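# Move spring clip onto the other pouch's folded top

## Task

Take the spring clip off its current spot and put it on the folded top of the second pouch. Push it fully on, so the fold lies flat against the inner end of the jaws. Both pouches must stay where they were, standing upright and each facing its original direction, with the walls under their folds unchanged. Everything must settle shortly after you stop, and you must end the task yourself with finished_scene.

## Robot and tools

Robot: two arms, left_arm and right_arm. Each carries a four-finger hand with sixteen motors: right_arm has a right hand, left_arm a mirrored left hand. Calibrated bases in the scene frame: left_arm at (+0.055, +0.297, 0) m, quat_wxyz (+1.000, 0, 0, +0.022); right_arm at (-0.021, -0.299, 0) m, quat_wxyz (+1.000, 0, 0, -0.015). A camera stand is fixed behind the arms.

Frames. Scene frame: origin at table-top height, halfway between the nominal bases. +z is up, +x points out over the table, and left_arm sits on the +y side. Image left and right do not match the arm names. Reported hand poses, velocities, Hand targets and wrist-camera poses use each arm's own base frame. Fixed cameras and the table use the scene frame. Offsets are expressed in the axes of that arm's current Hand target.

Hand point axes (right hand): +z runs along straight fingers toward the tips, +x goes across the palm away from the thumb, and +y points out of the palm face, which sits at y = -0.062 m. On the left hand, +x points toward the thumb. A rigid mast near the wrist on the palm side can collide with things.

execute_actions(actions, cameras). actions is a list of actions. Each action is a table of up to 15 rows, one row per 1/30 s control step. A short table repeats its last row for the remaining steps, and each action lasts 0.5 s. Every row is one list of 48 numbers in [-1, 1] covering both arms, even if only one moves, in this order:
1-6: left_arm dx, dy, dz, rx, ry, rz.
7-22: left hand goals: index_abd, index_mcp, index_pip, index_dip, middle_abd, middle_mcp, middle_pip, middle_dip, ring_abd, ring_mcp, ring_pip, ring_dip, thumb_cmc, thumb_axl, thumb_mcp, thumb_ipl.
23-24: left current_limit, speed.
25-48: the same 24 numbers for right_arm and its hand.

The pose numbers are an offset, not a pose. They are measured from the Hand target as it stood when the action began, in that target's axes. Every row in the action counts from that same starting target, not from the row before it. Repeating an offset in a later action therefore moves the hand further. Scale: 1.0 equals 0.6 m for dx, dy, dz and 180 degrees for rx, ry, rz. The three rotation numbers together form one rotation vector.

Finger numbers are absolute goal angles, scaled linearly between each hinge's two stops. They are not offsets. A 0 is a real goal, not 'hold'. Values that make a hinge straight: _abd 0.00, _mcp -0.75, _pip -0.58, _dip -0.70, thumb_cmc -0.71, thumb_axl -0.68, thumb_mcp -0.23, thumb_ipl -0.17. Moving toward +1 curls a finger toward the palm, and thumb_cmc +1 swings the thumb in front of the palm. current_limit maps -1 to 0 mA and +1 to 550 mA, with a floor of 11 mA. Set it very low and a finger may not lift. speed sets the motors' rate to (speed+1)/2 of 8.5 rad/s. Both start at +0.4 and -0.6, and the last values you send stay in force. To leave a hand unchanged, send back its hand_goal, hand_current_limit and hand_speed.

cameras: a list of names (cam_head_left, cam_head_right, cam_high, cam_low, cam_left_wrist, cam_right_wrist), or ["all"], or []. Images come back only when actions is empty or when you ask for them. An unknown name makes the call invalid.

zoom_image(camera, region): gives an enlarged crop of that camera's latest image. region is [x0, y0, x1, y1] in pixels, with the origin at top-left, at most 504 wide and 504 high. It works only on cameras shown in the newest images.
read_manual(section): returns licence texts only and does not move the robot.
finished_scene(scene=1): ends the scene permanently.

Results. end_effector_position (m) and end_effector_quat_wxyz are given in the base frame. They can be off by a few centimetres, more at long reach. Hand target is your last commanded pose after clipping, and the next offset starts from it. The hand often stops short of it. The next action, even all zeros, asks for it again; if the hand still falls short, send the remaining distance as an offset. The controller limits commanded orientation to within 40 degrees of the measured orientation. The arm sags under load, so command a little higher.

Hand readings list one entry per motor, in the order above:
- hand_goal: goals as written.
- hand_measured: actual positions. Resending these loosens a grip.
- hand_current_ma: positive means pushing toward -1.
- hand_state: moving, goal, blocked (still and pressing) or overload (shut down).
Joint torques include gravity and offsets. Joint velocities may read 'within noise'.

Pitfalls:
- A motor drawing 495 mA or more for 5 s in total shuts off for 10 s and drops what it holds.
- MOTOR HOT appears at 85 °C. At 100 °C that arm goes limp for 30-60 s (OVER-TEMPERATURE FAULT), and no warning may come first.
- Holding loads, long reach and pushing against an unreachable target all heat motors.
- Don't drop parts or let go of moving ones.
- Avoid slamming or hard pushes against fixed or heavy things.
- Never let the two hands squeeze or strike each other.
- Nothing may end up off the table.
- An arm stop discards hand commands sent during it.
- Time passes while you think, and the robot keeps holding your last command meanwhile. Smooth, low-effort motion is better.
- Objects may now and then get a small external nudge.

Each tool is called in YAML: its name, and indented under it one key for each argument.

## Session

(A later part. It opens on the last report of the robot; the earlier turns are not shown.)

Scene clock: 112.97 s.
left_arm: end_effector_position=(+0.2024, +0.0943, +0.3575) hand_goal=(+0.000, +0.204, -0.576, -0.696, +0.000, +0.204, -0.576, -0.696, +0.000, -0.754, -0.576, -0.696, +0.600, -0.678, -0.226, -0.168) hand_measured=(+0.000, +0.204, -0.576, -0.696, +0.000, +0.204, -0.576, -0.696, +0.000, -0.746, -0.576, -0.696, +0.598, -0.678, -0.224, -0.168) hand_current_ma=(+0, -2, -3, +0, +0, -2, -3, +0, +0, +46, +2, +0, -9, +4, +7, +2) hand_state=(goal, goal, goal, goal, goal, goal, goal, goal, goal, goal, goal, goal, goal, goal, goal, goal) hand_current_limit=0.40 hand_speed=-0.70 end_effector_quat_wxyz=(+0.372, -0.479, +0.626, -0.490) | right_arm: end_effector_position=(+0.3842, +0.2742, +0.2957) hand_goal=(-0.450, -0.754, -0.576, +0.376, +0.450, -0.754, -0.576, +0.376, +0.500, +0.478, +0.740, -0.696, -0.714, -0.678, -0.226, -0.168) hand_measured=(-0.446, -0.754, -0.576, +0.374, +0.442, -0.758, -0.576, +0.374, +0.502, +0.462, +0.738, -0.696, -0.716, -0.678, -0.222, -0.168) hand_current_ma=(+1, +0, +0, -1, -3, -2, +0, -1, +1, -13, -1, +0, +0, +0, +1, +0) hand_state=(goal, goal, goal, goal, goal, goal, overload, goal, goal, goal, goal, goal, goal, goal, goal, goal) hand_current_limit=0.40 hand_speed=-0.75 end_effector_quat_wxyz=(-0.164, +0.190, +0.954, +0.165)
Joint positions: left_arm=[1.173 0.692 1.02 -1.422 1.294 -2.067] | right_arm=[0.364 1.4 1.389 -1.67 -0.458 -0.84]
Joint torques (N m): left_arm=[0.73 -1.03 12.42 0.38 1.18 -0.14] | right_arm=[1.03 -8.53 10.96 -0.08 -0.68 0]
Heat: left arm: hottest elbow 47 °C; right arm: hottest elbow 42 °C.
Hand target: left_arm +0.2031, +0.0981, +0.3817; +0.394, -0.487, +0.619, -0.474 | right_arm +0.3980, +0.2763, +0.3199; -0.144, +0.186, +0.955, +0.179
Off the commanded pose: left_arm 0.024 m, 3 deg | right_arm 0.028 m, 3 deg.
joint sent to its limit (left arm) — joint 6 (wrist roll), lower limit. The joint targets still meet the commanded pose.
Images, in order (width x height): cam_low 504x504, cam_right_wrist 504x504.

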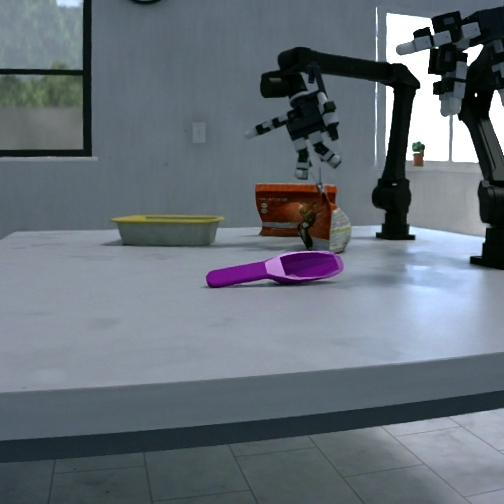

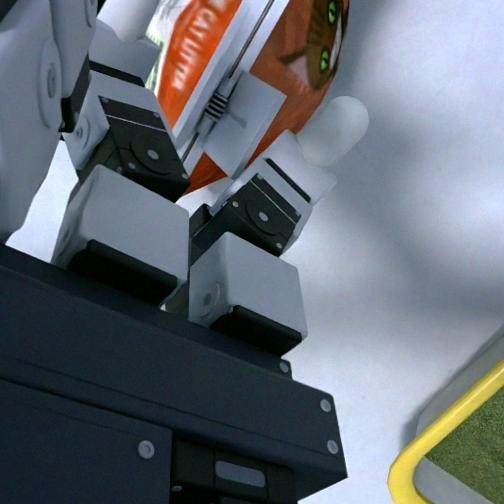

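execute_actions:
  actions:
    - [[0,0,0,0,0,0,0,0.205,-0.576,-0.696,0,0.205,-0.576,-0.696,0,-0.754,-0.576,-0.696,0.6,-0.678,-0.226,-0.168,0.4,-0.7,-0.005,-0.0153,0.0522,0,0,0,-0.4,-0.754,-0.576,0.377,0.4,-0.754,-0.576,0.377,0.5,0.479,0.74,-0.696,-0.714,-0.678,-0.226,-0.168,0.4,-0.8]]
  cameras: ["cam_low","cam_right_wrist"]

zoom_image:
  camera: "cam_low"
  region: [280, 130, 350, 200]

Scene clock: 113.83 s.
left_arm: end_effector_position=(+0.2024, +0.0943, +0.3575) hand_goal=(+0.000, +0.204, -0.576, -0.696, +0.000, +0.204, -0.576, -0.696, +0.000, -0.754, -0.576, -0.696, +0.600, -0.678, -0.226, -0.168) hand_measured=(+0.000, +0.204, -0.576, -0.696, +0.000, +0.204, -0.576, -0.696, +0.000, -0.746, -0.576, -0.696, +0.598, -0.678, -0.224, -0.168) hand_current_ma=(+0, -2, -3, +0, +0, -2, -3, +0, +0, +46, +2, +0, -9, +4, +7, +2) hand_state=(goal, goal, goal, goal, goal, goal, goal, goal, goal, goal, goal, goal, goal, goal, goal, goal) hand_current_limit=0.40 hand_speed=-0.70 end_effector_quat_wxyz=(+0.372, -0.479, +0.626, -0.490) | right_arm: end_effector_position=(+0.3927, +0.2774, +0.2883) hand_goal=(-0.400, -0.754, -0.576, +0.376, +0.400, -0.754, -0.576, +0.376, +0.500, +0.478, +0.740, -0.696, -0.714, -0.678, -0.226, -0.168) hand_measured=(-0.402, -0.754, -0.576, +0.374, +0.400, -0.758, -0.576, +0.374, +0.502, +0.462, +0.738, -0.696, -0.716, -0.678, -0.222, -0.168) hand_current_ma=(-1, +0, +0, -1, +0, -2, +0, -1, +1, -13, -1, +0, +0, +0, +1, +0) hand_state=(goal, goal, goal, goal, goal, goal, overload, goal, goal, goal, goal, goal, goal, goal, goal, goal) hand_current_limit=0.40 hand_speed=-0.80 end_effector_quat_wxyz=(-0.146, +0.185, +0.956, +0.177)
Joint positions: left_arm=[1.173 0.692 1.02 -1.422 1.294 -2.067] | right_arm=[0.364 1.4 1.363 -1.601 -0.458 -0.84]
Joint torques (N m): left_arm=[0.73 -1.32 12.41 0.36 1.19 -0.13] | right_arm=[2.2 -9.11 6.2 0.84 -0.78 0.11]
Heat: left arm: hottest elbow 47 °C; right arm: hottest elbow 42 °C.
Hand target: left_arm +0.2031, +0.0981, +0.3817; +0.394, -0.487, +0.619, -0.474 | right_arm +0.3904, +0.2798, +0.2881; -0.144, +0.186, +0.955, +0.179
Off the commanded pose: left_arm 0.024 m, 3 deg | right_arm 0.003 m, 0 deg.
joint sent to its limit (left arm) — joint 6 (wrist roll), lower limit. The joint targets still meet the commanded pose.
Images, in order (width x height): cam_low 504x504, cam_right_wrist 504x504.

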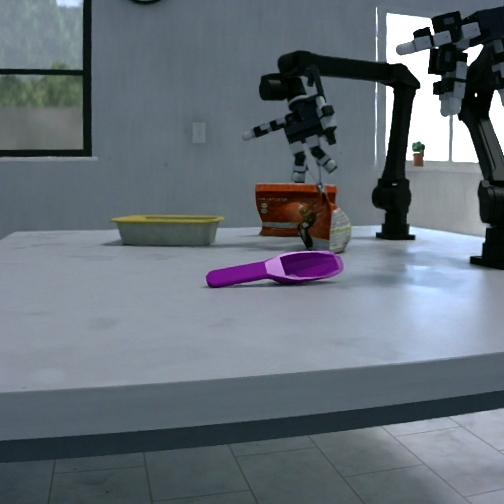

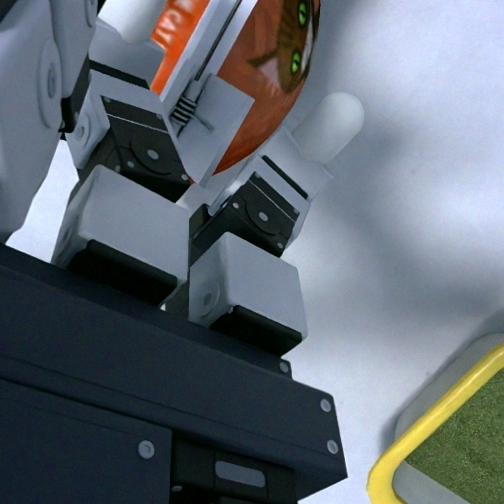

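Scaled by 7.200 from the camera's 504x504 image, which has a finer 720x720 frame.

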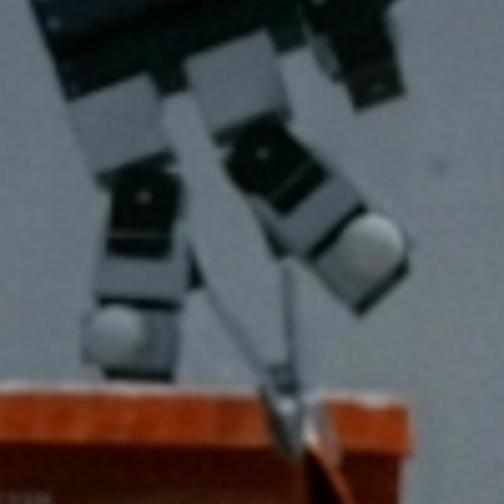

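execute_actions:
  actions:
    - [[0,0,0,0,0,0,0,0.205,-0.576,-0.696,0,0.205,-0.576,-0.696,0,-0.754,-0.576,-0.696,0.6,-0.678,-0.226,-0.168,0.4,-0.7,0.0125,0,0,0,0,0,-0.4,-0.754,-0.576,0.377,0.4,-0.754,-0.576,0.377,0.5,0.479,0.74,-0.696,-0.714,-0.678,-0.226,-0.168,0.4,-0.8]]
  cameras: ["cam_low","cam_right_wrist"]

zoom_image:
  camera: "cam_low"
  region: [280, 130, 350, 200]

Scene clock: 114.80 s.
left_arm: end_effector_position=(+0.2024, +0.0943, +0.3575) hand_goal=(+0.000, +0.204, -0.576, -0.696, +0.000, +0.204, -0.576, -0.696, +0.000, -0.754, -0.576, -0.696, +0.600, -0.678, -0.226, -0.168) hand_measured=(+0.000, +0.204, -0.576, -0.696, +0.000, +0.204, -0.576, -0.696, +0.000, -0.746, -0.576, -0.696, +0.598, -0.678, -0.224, -0.168) hand_current_ma=(+0, -2, -3, +0, +0, -2, -3, +0, +0, +46, +2, +0, -9, +4, +7, +2) hand_state=(goal, goal, goal, goal, goal, goal, goal, goal, goal, goal, goal, goal, goal, goal, goal, goal) hand_current_limit=0.40 hand_speed=-0.70 end_effector_quat_wxyz=(+0.372, -0.479, +0.626, -0.490) | right_arm: end_effector_position=(+0.3881, +0.2797, +0.2877) hand_goal=(-0.400, -0.754, -0.576, +0.376, +0.400, -0.754, -0.576, +0.376, +0.500, +0.478, +0.740, -0.696, -0.714, -0.678, -0.226, -0.168) hand_measured=(-0.402, -0.754, -0.576, +0.374, +0.400, -0.758, -0.576, +0.374, +0.502, +0.462, +0.738, -0.696, -0.716, -0.678, -0.222, -0.168) hand_current_ma=(-1, +0, +0, -1, +0, -2, +0, -1, +1, -13, -1, +0, +0, +0, +1, +0) hand_state=(goal, goal, goal, goal, goal, goal, overload, goal, goal, goal, goal, goal, goal, goal, goal, goal) hand_current_limit=0.40 hand_speed=-0.80 end_effector_quat_wxyz=(-0.147, +0.184, +0.956, +0.175)
Joint positions: left_arm=[1.173 0.692 1.02 -1.422 1.294 -2.067] | right_arm=[0.373 1.393 1.356 -1.6 -0.458 -0.832]
Joint torques (N m): left_arm=[0.62 -1.38 12.44 0.39 1.18 -0.14] | right_arm=[1.61 -9.7 6.23 0.83 -0.75 0.17]
Heat: left arm: hottest elbow 47 °C; right arm: hottest elbow 42 °C.
Hand target: left_arm +0.2031, +0.0981, +0.3817; +0.394, -0.487, +0.619, -0.474 | right_arm +0.3838, +0.2821, +0.2907; -0.144, +0.185, +0.955, +0.179
Off the commanded pose: left_arm 0.024 m, 3 deg | right_arm 0.006 m, 1 deg.
joint sent to its limit (left arm) — joint 6 (wrist roll), lower limit. The joint targets still meet the commanded pose.
Images, in order (width x height): cam_low 504x504, cam_right_wrist 504x504.

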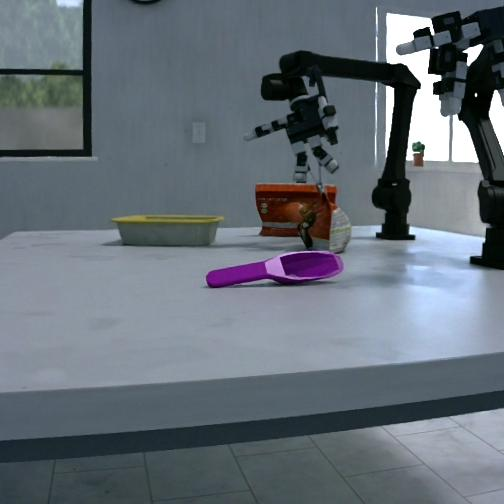

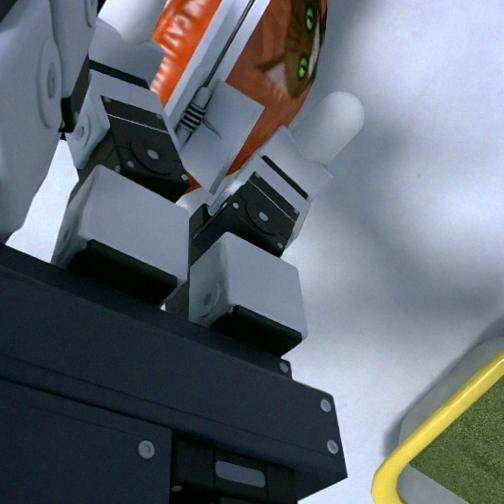

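Scaled by 7.200 from the camera's 504x504 image, which has a finer 720x720 frame.

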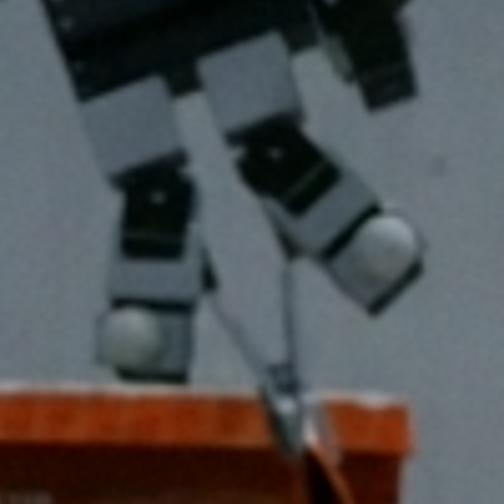

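execute_actions:
  actions:
    - [[0,0,0,0,0,0,0,0.205,-0.576,-0.696,0,0.205,-0.576,-0.696,0,-0.754,-0.576,-0.696,0.6,-0.678,-0.226,-0.168,0.4,-0.7,0,0,0,0,0,0,-0.2,-0.754,-0.576,0.377,0.2,-0.754,-0.576,0.377,0.5,0.479,0.74,-0.696,-0.714,-0.678,-0.226,-0.168,0.78,-0.8]]
    - [[0,0,0,0,0,0,0,0.205,-0.576,-0.696,0,0.205,-0.576,-0.696,0,-0.754,-0.576,-0.696,0.6,-0.678,-0.226,-0.168,0.4,-0.7,0,0,0,0,0,0,-0.0,-0.754,-0.576,0.377,0.0,-0.754,-0.576,0.377,0.5,0.479,0.74,-0.696,-0.714,-0.678,-0.226,-0.168,0.78,-0.84]]
  cameras: ["cam_low","cam_right_wrist"]

zoom_image:
  camera: "cam_low"
  region: [280, 130, 350, 200]

zoom_image:
  camera: "cam_right_wrist"
  region: [70, 0, 370, 250]

Scene clock: 116.33 s.
left_arm: end_effector_position=(+0.2024, +0.0943, +0.3575) hand_goal=(+0.000, +0.204, -0.576, -0.696, +0.000, +0.204, -0.576, -0.696, +0.000, -0.754, -0.576, -0.696, +0.600, -0.678, -0.226, -0.168) hand_measured=(+0.000, +0.204, -0.576, -0.696, +0.000, +0.204, -0.576, -0.696, +0.000, -0.746, -0.576, -0.696, +0.598, -0.678, -0.224, -0.168) hand_current_ma=(+0, -2, -3, +0, +0, -2, -3, +0, +0, +46, +2, +0, -9, +4, +7, +2) hand_state=(goal, goal, goal, goal, goal, goal, goal, goal, goal, goal, goal, goal, goal, goal, goal, goal) hand_current_limit=0.40 hand_speed=-0.70 end_effector_quat_wxyz=(+0.372, -0.479, +0.626, -0.490) | right_arm: end_effector_position=(+0.3877, +0.2797, +0.2890) hand_goal=(+0.000, -0.754, -0.576, +0.376, +0.000, -0.754, -0.576, +0.376, +0.500, +0.478, +0.740, -0.696, -0.714, -0.678, -0.226, -0.168) hand_measured=(-0.186, -0.754, -0.576, +0.374, +0.176, -0.756, -0.576, +0.374, +0.502, +0.462, +0.738, -0.696, -0.716, -0.678, -0.222, -0.168) hand_current_ma=(-490, +0, +0, -1, +470, -1, +0, -1, +1, -13, -1, +0, +0, +0, +1, +0) hand_state=(blocked, goal, goal, goal, blocked, goal, overload, goal, goal, goal, goal, goal, goal, goal, goal, goal) hand_current_limit=0.78 hand_speed=-0.84 end_effector_quat_wxyz=(-0.147, +0.184, +0.956, +0.176)
Joint positions: left_arm=[1.173 0.692 1.02 -1.422 1.294 -2.067] | right_arm=[0.373 1.391 1.356 -1.6 -0.459 -0.832]
Joint torques (N m): left_arm=[0.79 -1.03 12.42 0.36 1.18 -0.14] | right_arm=[2.26 -9.11 6.11 0.72 -0.71 0.15]
Heat: left arm: hottest elbow 47 °C; right arm: hottest elbow 41 °C.
Hand target: left_arm +0.2031, +0.0981, +0.3817; +0.394, -0.487, +0.619, -0.474 | right_arm +0.3838, +0.2821, +0.2908; -0.144, +0.185, +0.955, +0.179
Off the commanded pose: left_arm 0.024 m, 3 deg | right_arm 0.005 m, 0 deg.
joint sent to its limit (left arm) — joint 6 (wrist roll), lower limit. The joint targets still meet the commanded pose.
Images, in order (width x height): cam_low 504x504, cam_right_wrist 504x504.

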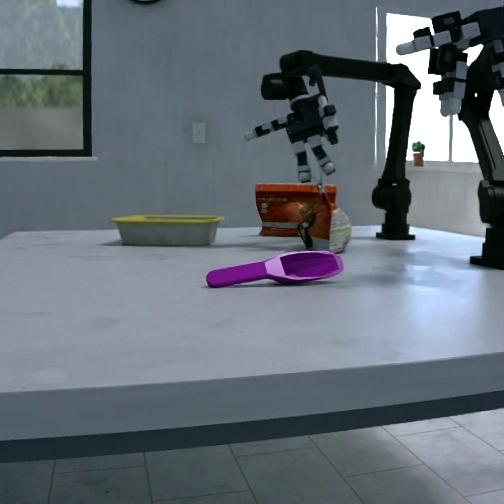

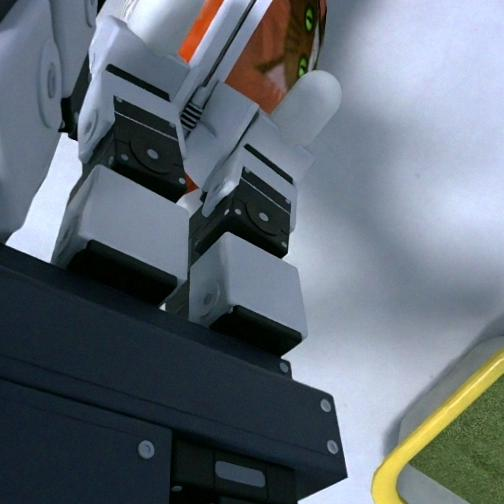

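Scaled by 7.200 from the camera's 504x504 image, which has a finer 720x720 frame.

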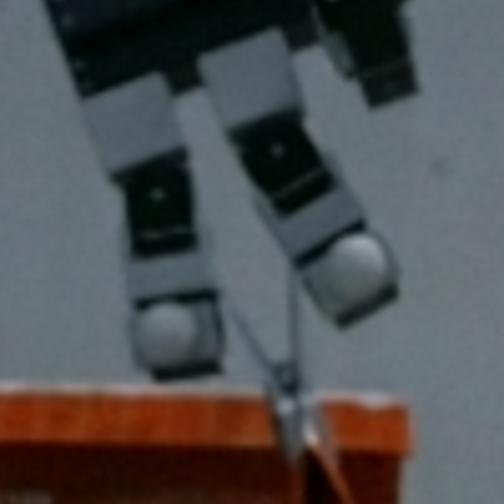

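Scaled by 1.680 from the camera's 504x504 image, which has a finer 720x720 frame.

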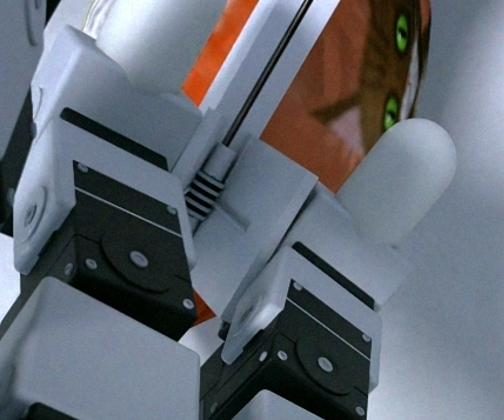

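execute_actions:
  actions:
    - [[0,0,0,0,0,0,0,0.205,-0.576,-0.696,0,0.205,-0.576,-0.696,0,-0.754,-0.576,-0.696,0.6,-0.678,-0.226,-0.168,0.4,-0.7,-0.0013,0.031,-0.044,-0.01255,-0.0136,-0.0092,0.08,-0.754,-0.576,0.377,-0.08,-0.754,-0.576,0.377,0.5,0.479,0.74,-0.696,-0.714,-0.678,-0.226,-0.168,1.0,-0.8]]
    - [[0,0,0,0,0,0,0,0.205,-0.576,-0.696,0,0.205,-0.576,-0.696,0,-0.754,-0.576,-0.696,0.6,-0.678,-0.226,-0.168,0.4,-0.7,0,0.0155,-0.0475,0,0,0,0.08,-0.754,-0.576,0.377,-0.08,-0.754,-0.576,0.377,0.5,0.479,0.74,-0.696,-0.714,-0.678,-0.226,-0.168,1.0,-0.8]]
    - [[0,0,0,0,0,0,0,0.205,-0.576,-0.696,0,0.205,-0.576,-0.696,0,-0.754,-0.576,-0.696,0.6,-0.678,-0.226,-0.168,0.4,-0.7,0,0.0155,-0.0475,0,0,0,0.08,-0.754,-0.576,0.377,-0.08,-0.754,-0.576,0.377,0.5,0.479,0.74,-0.696,-0.714,-0.678,-0.226,-0.168,0.78,-0.8]]
  cameras: ["all"]

zoom_image:
  camera: "cam_low"
  region: [270, 110, 370, 240]

zoom_image:
  camera: "cam_right_wrist"
  region: [70, 0, 370, 250]

Scene clock: 119.87 s.
left_arm: end_effector_position=(+0.2024, +0.0943, +0.3575) hand_goal=(+0.000, +0.204, -0.576, -0.696, +0.000, +0.204, -0.576, -0.696, +0.000, -0.754, -0.576, -0.696, +0.600, -0.678, -0.226, -0.168) hand_measured=(+0.000, +0.204, -0.576, -0.696, +0.000, +0.204, -0.576, -0.696, +0.000, -0.746, -0.576, -0.696, +0.598, -0.678, -0.224, -0.168) hand_current_ma=(+0, -2, -3, +0, +0, -2, -3, +0, +0, +46, +2, +0, -9, +4, +7, +2) hand_state=(goal, goal, goal, goal, goal, goal, goal, goal, goal, goal, goal, goal, goal, goal, goal, goal) hand_current_limit=0.40 hand_speed=-0.70 end_effector_quat_wxyz=(+0.372, -0.479, +0.626, -0.490) | right_arm: end_effector_position=(+0.4020, +0.2796, +0.3510) hand_goal=(+0.080, -0.754, -0.576, +0.376, -0.080, -0.754, -0.576, +0.376, +0.500, +0.478, +0.740, -0.696, -0.714, -0.678, -0.226, -0.168) hand_measured=(+0.074, -0.754, -0.576, +0.374, -0.078, -0.760, -0.586, +0.374, +0.502, +0.462, +0.738, -0.696, -0.716, -0.678, -0.222, -0.168) hand_current_ma=(-2, +0, +0, -1, +0, -2, +0, -1, +1, -13, -1, +0, +0, +0, +1, +0) hand_state=(goal, goal, goal, goal, goal, goal, overload, goal, goal, goal, goal, goal, goal, goal, goal, goal) hand_current_limit=0.78 hand_speed=-0.80 end_effector_quat_wxyz=(-0.119, +0.183, +0.956, +0.196)
Joint positions: left_arm=[1.173 0.692 1.02 -1.422 1.294 -2.067] | right_arm=[0.361 1.391 1.506 -1.683 -0.463 -0.832]
Joint torques (N m): left_arm=[0.79 -1.2 12.44 0.35 1.17 -0.14] | right_arm=[0.79 -8.29 11.08 0.24 -0.77 0.08]
Heat: left arm: hottest elbow 47 °C; right arm: hottest elbow 41 °C.
Hand target: left_arm +0.2031, +0.0981, +0.3817; +0.394, -0.487, +0.619, -0.474 | right_arm +0.4137, +0.2797, +0.3769; -0.117, +0.178, +0.957, +0.196
Off the commanded pose: left_arm 0.024 m, 3 deg | right_arm 0.028 m, 1 deg.
joint sent to its limit (left arm) — joint 6 (wrist roll), lower limit. The joint targets still meet the commanded pose.
joint sent to its limit (right arm) — joint 4 (wrist pitch), lower limit. The joint targets are off in orientation, not in position.

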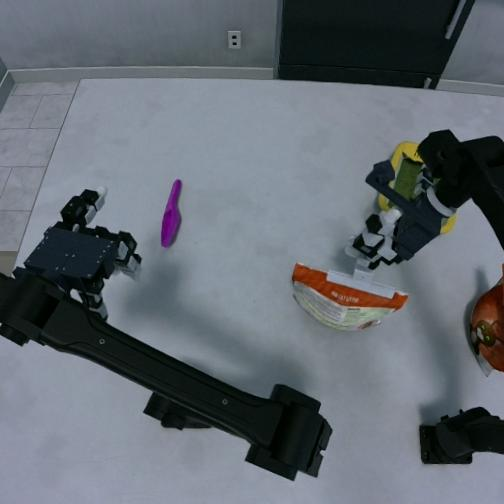

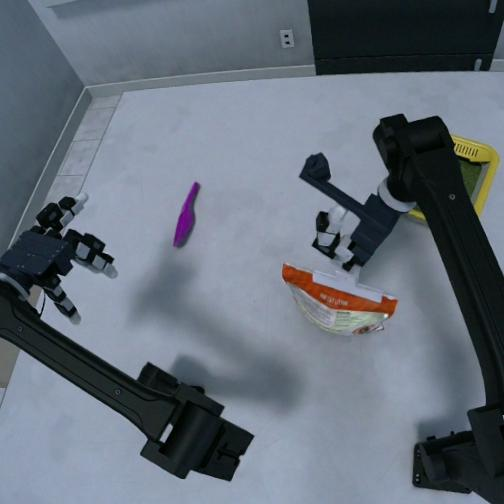

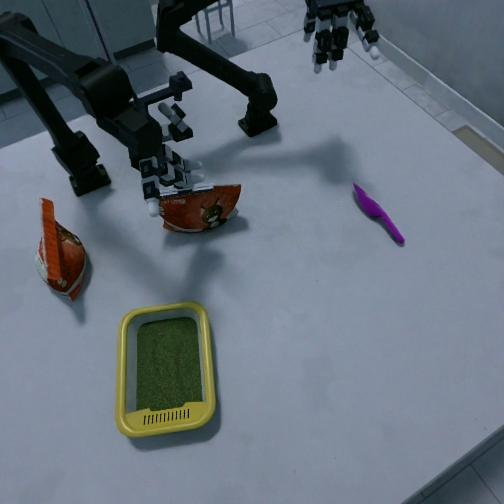

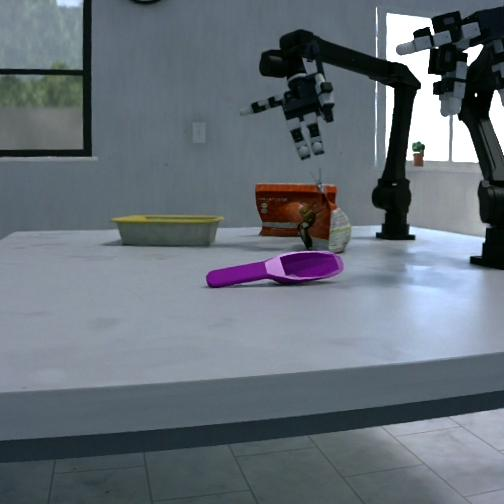

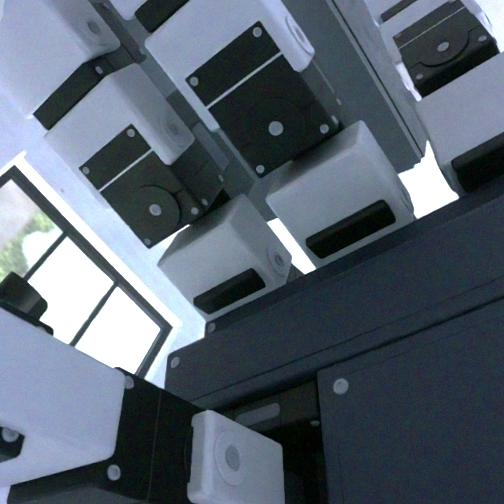

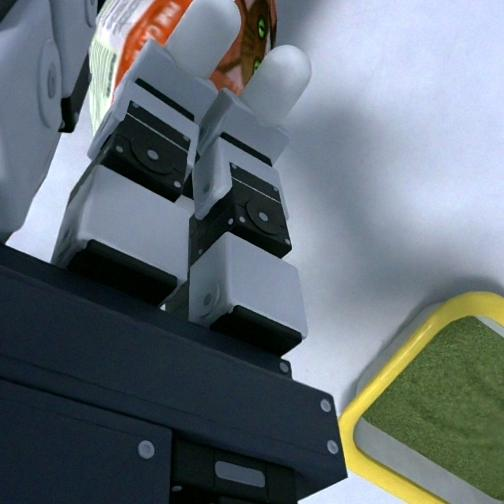

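Scaled by 3.877 from the camera's 504x504 image, which has a finer 720x720 frame.

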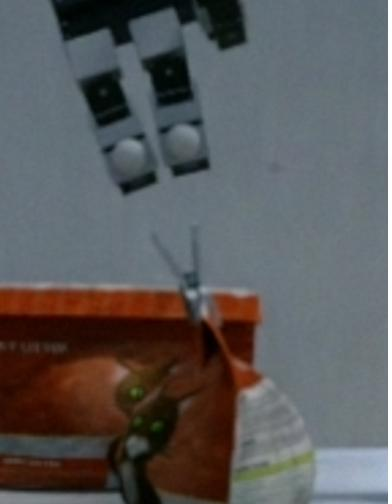

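Scaled by 1.680 from the camera's 504x504 image, which has a finer 720x720 frame.

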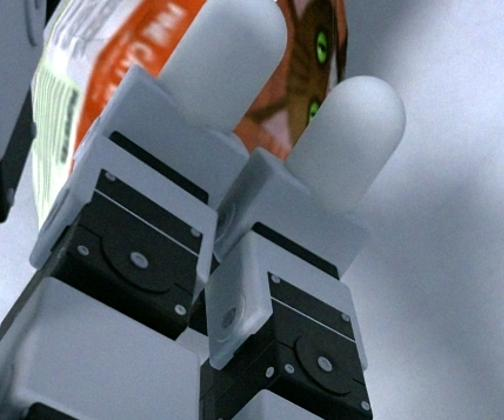

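execute_actions:
  actions:
    - [[0,0,0,0,0,0,0,0.205,-0.576,-0.696,0,0.205,-0.576,-0.696,0,-0.754,-0.576,-0.696,0.6,-0.678,-0.226,-0.168,0.4,-0.7,-0.0038,-0.0539,0.0306,0.01255,0.0136,0.0092,-0.25,-0.754,-0.576,0.377,0.25,-0.754,-0.576,0.377,0.5,0.479,0.74,-0.696,-0.714,-0.678,-0.226,-0.168,0.4,-0.7]]
    - [[0,0,0,0,0,0,0,0.205,-0.576,-0.696,0,0.205,-0.576,-0.696,0,-0.754,-0.576,-0.696,0.6,-0.678,-0.226,-0.168,0.4,-0.7,-0.0038,-0.0539,0.0306,0,0,0,-0.25,-0.754,-0.576,0.377,0.25,-0.754,-0.576,0.377,0.5,0.479,0.74,-0.696,-0.714,-0.678,-0.226,-0.168,0.4,-0.7]]
  cameras: ["cam_low","cam_right_wrist","cam_high"]

zoom_image:
  camera: "cam_low"
  region: [280, 130, 350, 200]

zoom_image:
  camera: "cam_right_wrist"
  region: [70, 0, 370, 250]

Scene clock: 123.53 s.
left_arm: end_effector_position=(+0.2024, +0.0943, +0.3575) hand_goal=(+0.000, +0.204, -0.576, -0.696, +0.000, +0.204, -0.576, -0.696, +0.000, -0.754, -0.576, -0.696, +0.600, -0.678, -0.226, -0.168) hand_measured=(+0.000, +0.204, -0.576, -0.696, +0.000, +0.204, -0.576, -0.696, +0.000, -0.746, -0.576, -0.696, +0.598, -0.678, -0.224, -0.168) hand_current_ma=(+0, -2, -3, +0, +0, -2, -3, +0, +0, +46, +2, +0, -9, +4, +7, +2) hand_state=(goal, goal, goal, goal, goal, goal, goal, goal, goal, goal, goal, goal, goal, goal, goal, goal) hand_current_limit=0.40 hand_speed=-0.70 end_effector_quat_wxyz=(+0.372, -0.479, +0.626, -0.490) | right_arm: end_effector_position=(+0.3905, +0.2416, +0.3201) hand_goal=(-0.250, -0.754, -0.576, +0.376, +0.250, -0.754, -0.576, +0.376, +0.500, +0.478, +0.740, -0.696, -0.714, -0.678, -0.226, -0.168) hand_measured=(-0.248, -0.754, -0.576, +0.374, +0.244, -0.758, -0.586, +0.374, +0.502, +0.462, +0.738, -0.696, -0.716, -0.678, -0.222, -0.168) hand_current_ma=(+0, +0, +0, -1, -2, -1, +0, -1, +1, -13, +0, +0, +0, +0, +1, +0) hand_state=(goal, goal, goal, goal, goal, goal, overload, goal, goal, goal, goal, goal, goal, goal, goal, goal) hand_current_limit=0.40 hand_speed=-0.70 end_effector_quat_wxyz=(-0.135, +0.193, +0.954, +0.186)
Joint positions: left_arm=[1.173 0.692 1.02 -1.422 1.294 -2.067] | right_arm=[0.281 1.352 1.393 -1.686 -0.458 -0.909]
Joint torques (N m): left_arm=[0.62 -1.14 12.42 0.4 1.18 -0.15] | right_arm=[0.73 -8.47 6.22 0.32 -0.58 -0.09]
Heat: left arm: hottest elbow 48 °C; right arm: hottest elbow 42 °C.
Hand target: left_arm +0.2031, +0.0981, +0.3817; +0.394, -0.487, +0.619, -0.474 | right_arm +0.3855, +0.2374, +0.3223; -0.144, +0.186, +0.955, +0.179
Off the commanded pose: left_arm 0.024 m, 3 deg | right_arm 0.007 m, 2 deg.
joint sent to its limit (left arm) — joint 6 (wrist roll), lower limit. The joint targets still meet the commanded pose.
joint sent to its limit (right arm) — joint 4 (wrist pitch), lower limit. The joint targets still meet the commanded pose.
Images, in order (width x height): cam_high 504x504, cam_low 504x504, cam_right_wrist 504x504.

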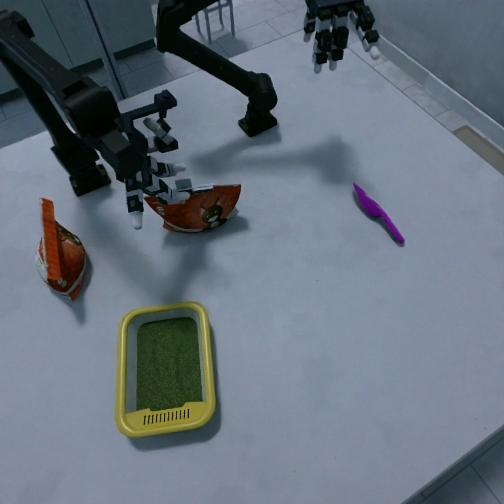

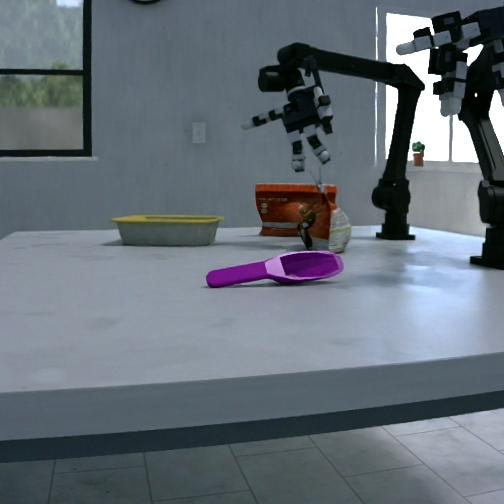

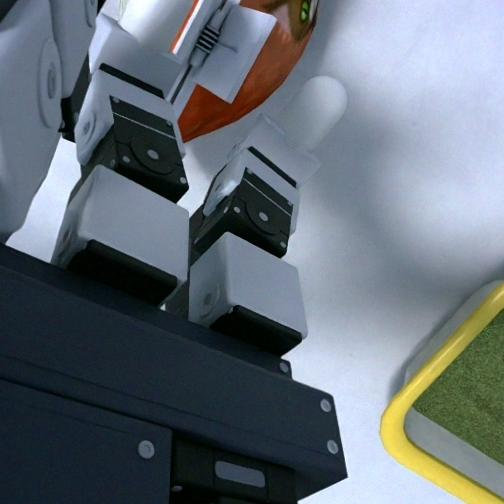

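Scaled by 7.200 from the camera's 504x504 image, which has a finer 720x720 frame.

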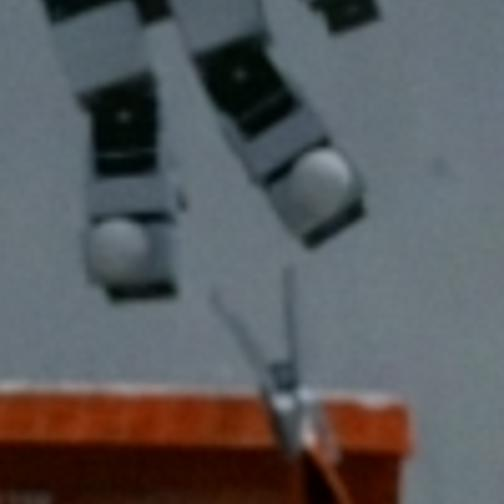

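Scaled by 1.680 from the camera's 504x504 image, which has a finer 720x720 frame.

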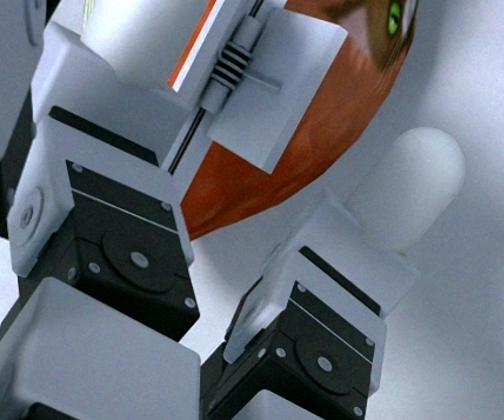

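execute_actions:
  actions:
    - [[0,0,0,0,0,0,0,0.205,-0.576,-0.696,0,0.205,-0.576,-0.696,0,-0.754,-0.576,-0.696,0.6,-0.678,-0.226,-0.168,0.4,-0.7,0.0015,-0.0173,0.0283,0,0,0,-0.25,-0.754,-0.576,0.377,0.25,-0.754,-0.576,0.377,0.5,0.479,0.74,-0.696,-0.714,-0.678,-0.226,-0.168,0.4,-0.7]]
  cameras: ["cam_low","cam_right_wrist","cam_head_left"]

zoom_image:
  camera: "cam_low"
  region: [280, 130, 350, 200]

zoom_image:
  camera: "cam_right_wrist"
  region: [70, 0, 370, 250]

zoom_image:
  camera: "cam_head_left"
  region: [320, 220, 420, 320]

Scene clock: 124.83 s.
left_arm: end_effector_position=(+0.2024, +0.0943, +0.3575) hand_goal=(+0.000, +0.204, -0.576, -0.696, +0.000, +0.204, -0.576, -0.696, +0.000, -0.754, -0.576, -0.696, +0.600, -0.678, -0.226, -0.168) hand_measured=(+0.000, +0.204, -0.576, -0.696, +0.000, +0.204, -0.576, -0.696, +0.000, -0.746, -0.576, -0.696, +0.598, -0.678, -0.224, -0.168) hand_current_ma=(+0, -2, -3, +0, +0, -2, -3, +0, +0, +46, +2, +0, -9, +4, +7, +2) hand_state=(goal, goal, goal, goal, goal, goal, goal, goal, goal, goal, goal, goal, goal, goal, goal, goal) hand_current_limit=0.40 hand_speed=-0.70 end_effector_quat_wxyz=(+0.372, -0.479, +0.626, -0.490) | right_arm: end_effector_position=(+0.3791, +0.2387, +0.3020) hand_goal=(-0.250, -0.754, -0.576, +0.376, +0.250, -0.754, -0.576, +0.376, +0.500, +0.478, +0.740, -0.696, -0.714, -0.678, -0.226, -0.168) hand_measured=(-0.248, -0.754, -0.576, +0.374, +0.244, -0.758, -0.586, +0.374, +0.502, +0.462, +0.738, -0.696, -0.716, -0.678, -0.222, -0.168) hand_current_ma=(+0, +0, +0, -1, -2, -1, +0, -1, +1, -13, +0, +0, +0, +0, +1, +0) hand_state=(goal, goal, goal, goal, goal, goal, overload, goal, goal, goal, goal, goal, goal, goal, goal, goal) hand_current_limit=0.40 hand_speed=-0.70 end_effector_quat_wxyz=(-0.151, +0.191, +0.954, +0.176)
Joint positions: left_arm=[1.173 0.692 1.02 -1.422 1.294 -2.067] | right_arm=[0.281 1.345 1.345 -1.686 -0.455 -0.923]
Joint torques (N m): left_arm=[0.79 -0.97 12.45 0.38 1.18 -0.14] | right_arm=[1.14 -9.11 6.15 0.62 -0.51 -0.12]
Heat: left arm: hottest elbow 48 °C; right arm: hottest elbow 42 °C.
Hand target: left_arm +0.2031, +0.0981, +0.3817; +0.394, -0.487, +0.619, -0.474 | right_arm +0.3768, +0.2353, +0.3043; -0.144, +0.186, +0.955, +0.179
Off the commanded pose: left_arm 0.024 m, 3 deg | right_arm 0.005 m, 1 deg.
joint sent to its limit (left arm) — joint 6 (wrist roll), lower limit. The joint targets still meet the commanded pose.
Images, in order (width x height): cam_head_left 504x504, cam_low 504x504, cam_right_wrist 504x504.

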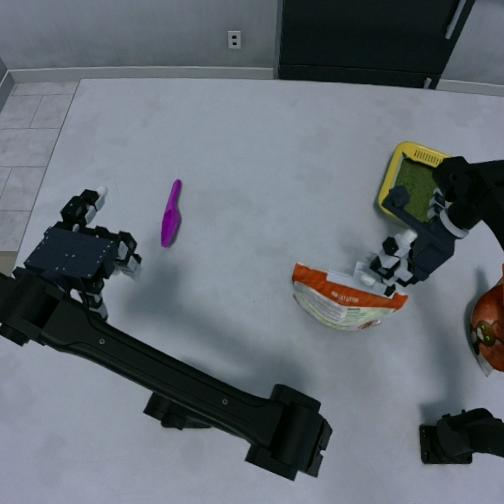

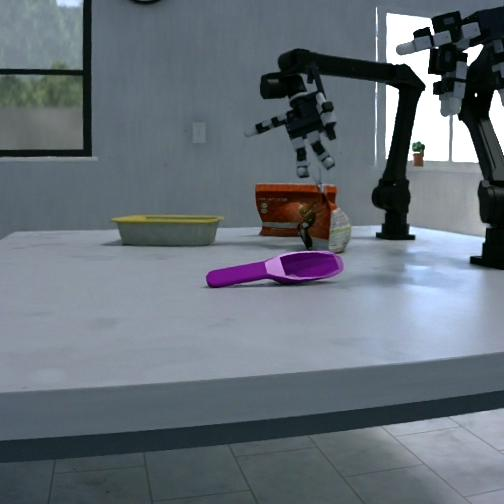

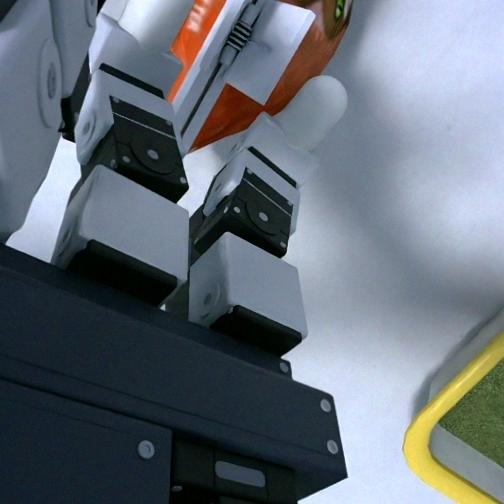

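Scaled by 7.200 from the camera's 504x504 image, which has a finer 720x720 frame.

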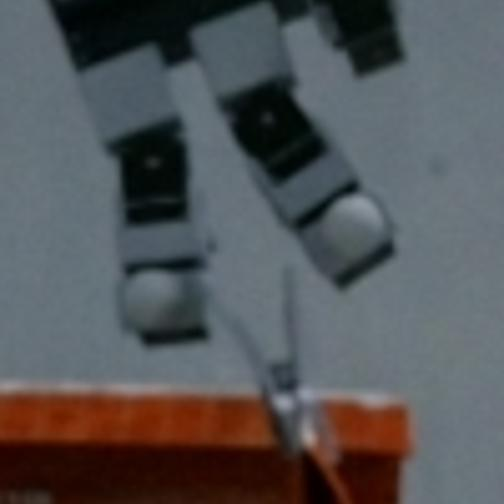

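Scaled by 1.680 from the camera's 504x504 image, which has a finer 720x720 frame.

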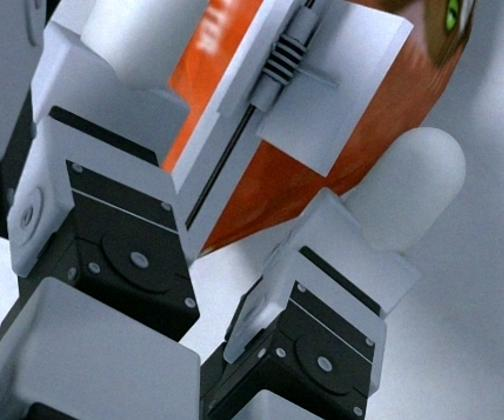

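Scaled by 5.040 from the camera's 504x504 image, which has a finer 720x720 frame.

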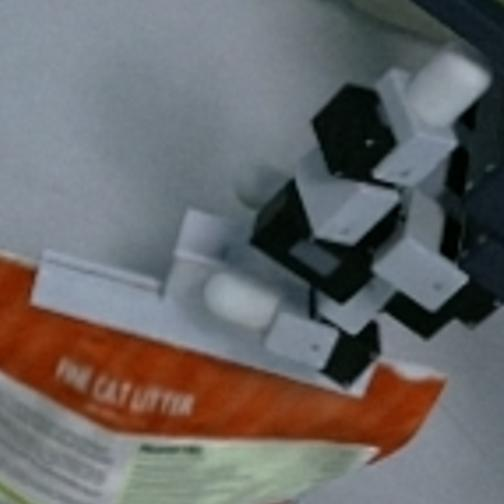

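execute_actions:
  actions:
    - [[0,0,0,0,0,0,0,0.205,-0.576,-0.696,0,0.205,-0.576,-0.696,0,-0.754,-0.576,-0.696,0.6,-0.678,-0.226,-0.168,0.4,-0.7,-0.0053,0.0065,0.0213,0,0,0,-0.25,-0.754,-0.576,0.377,0.25,-0.754,-0.576,0.377,0.5,0.479,0.74,-0.696,-0.714,-0.678,-0.226,-0.168,0.4,-0.7]]
  cameras: ["cam_low","cam_right_wrist","cam_head_left"]

zoom_image:
  camera: "cam_low"
  region: [280, 130, 350, 200]

zoom_image:
  camera: "cam_right_wrist"
  region: [70, 0, 370, 250]

zoom_image:
  camera: "cam_head_left"
  region: [320, 220, 420, 320]

Scene clock: 126.03 s.
left_arm: end_effector_position=(+0.2024, +0.0943, +0.3575) hand_goal=(+0.000, +0.204, -0.576, -0.696, +0.000, +0.204, -0.576, -0.696, +0.000, -0.754, -0.576, -0.696, +0.600, -0.678, -0.226, -0.168) hand_measured=(+0.000, +0.204, -0.576, -0.696, +0.000, +0.204, -0.576, -0.696, +0.000, -0.746, -0.576, -0.696, +0.598, -0.678, -0.224, -0.168) hand_current_ma=(+0, -2, -3, +0, +0, -2, -3, +0, +0, +46, +2, +0, -9, +4, +7, +2) hand_state=(goal, goal, goal, goal, goal, goal, goal, goal, goal, goal, goal, goal, goal, goal, goal, goal) hand_current_limit=0.40 hand_speed=-0.70 end_effector_quat_wxyz=(+0.372, -0.479, +0.626, -0.490) | right_arm: end_effector_position=(+0.3814, +0.2396, +0.2947) hand_goal=(-0.250, -0.754, -0.576, +0.376, +0.250, -0.754, -0.576, +0.376, +0.500, +0.478, +0.740, -0.696, -0.714, -0.678, -0.226, -0.168) hand_measured=(-0.248, -0.754, -0.576, +0.374, +0.244, -0.758, -0.586, +0.374, +0.502, +0.462, +0.738, -0.696, -0.716, -0.678, -0.222, -0.168) hand_current_ma=(+0, +0, +0, -1, -2, -1, +0, -1, +1, -13, +0, +0, +0, +0, +1, +0) hand_state=(goal, goal, goal, goal, goal, goal, overload, goal, goal, goal, goal, goal, goal, goal, goal, goal) hand_current_limit=0.40 hand_speed=-0.70 end_effector_quat_wxyz=(-0.146, +0.189, +0.955, +0.179)
Joint positions: left_arm=[1.173 0.692 1.02 -1.422 1.294 -2.067] | right_arm=[0.281 1.345 1.324 -1.653 -0.455 -0.923]
Joint torques (N m): left_arm=[0.73 -1.03 12.42 0.4 1.18 -0.15] | right_arm=[2.32 -8.23 6.12 0.7 -0.6 0.08]
Heat: left arm: hottest elbow 48 °C; right arm: hottest elbow 42 °C.
Hand target: left_arm +0.2031, +0.0981, +0.3817; +0.394, -0.487, +0.619, -0.474 | right_arm +0.3785, +0.2429, +0.2930; -0.144, +0.185, +0.955, +0.179
Off the commanded pose: left_arm 0.024 m, 3 deg | right_arm 0.005 m, 0 deg.
joint sent to its limit (left arm) — joint 6 (wrist roll), lower limit. The joint targets still meet the commanded pose.
Images, in order (width x height): cam_head_left 504x504, cam_low 504x504, cam_right_wrist 504x504.

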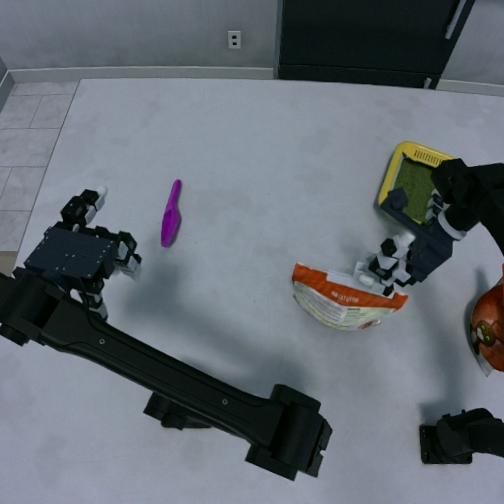

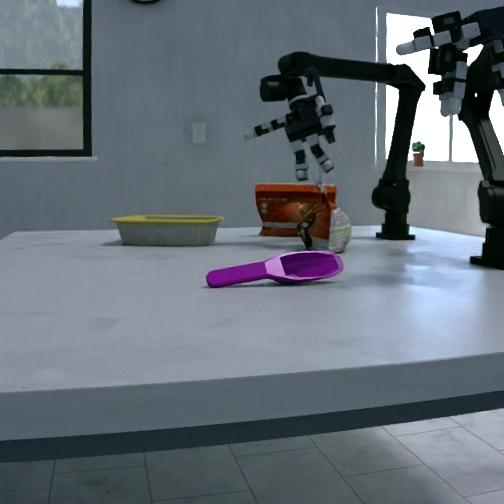

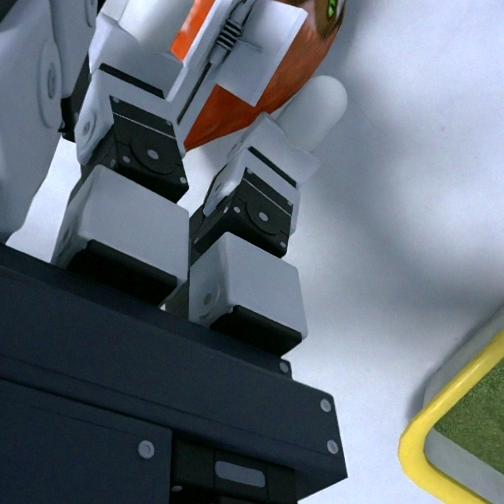

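Scaled by 7.200 from the camera's 504x504 image, which has a finer 720x720 frame.

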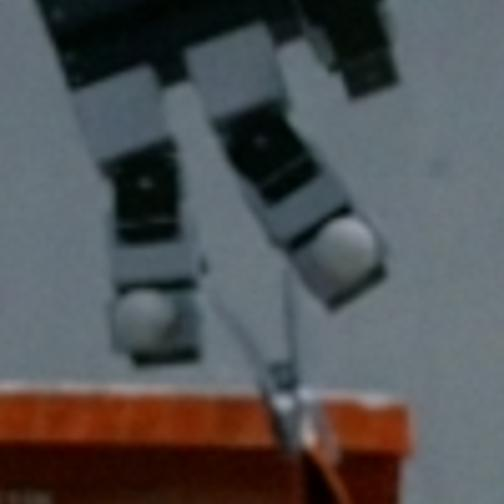

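Scaled by 1.680 from the camera's 504x504 image, which has a finer 720x720 frame.

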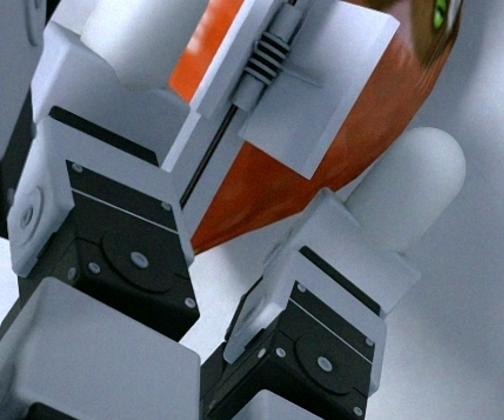

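Scaled by 5.040 from the camera's 504x504 image, which has a finer 720x720 frame.

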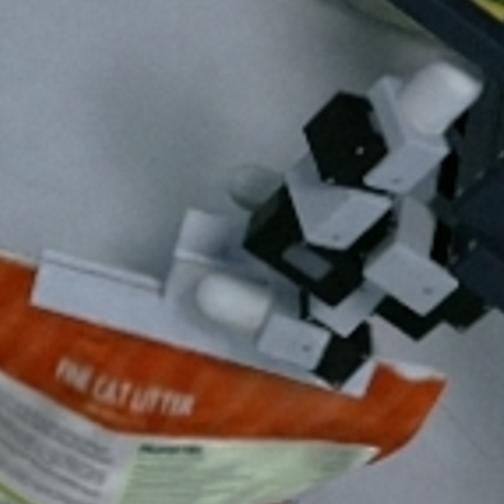

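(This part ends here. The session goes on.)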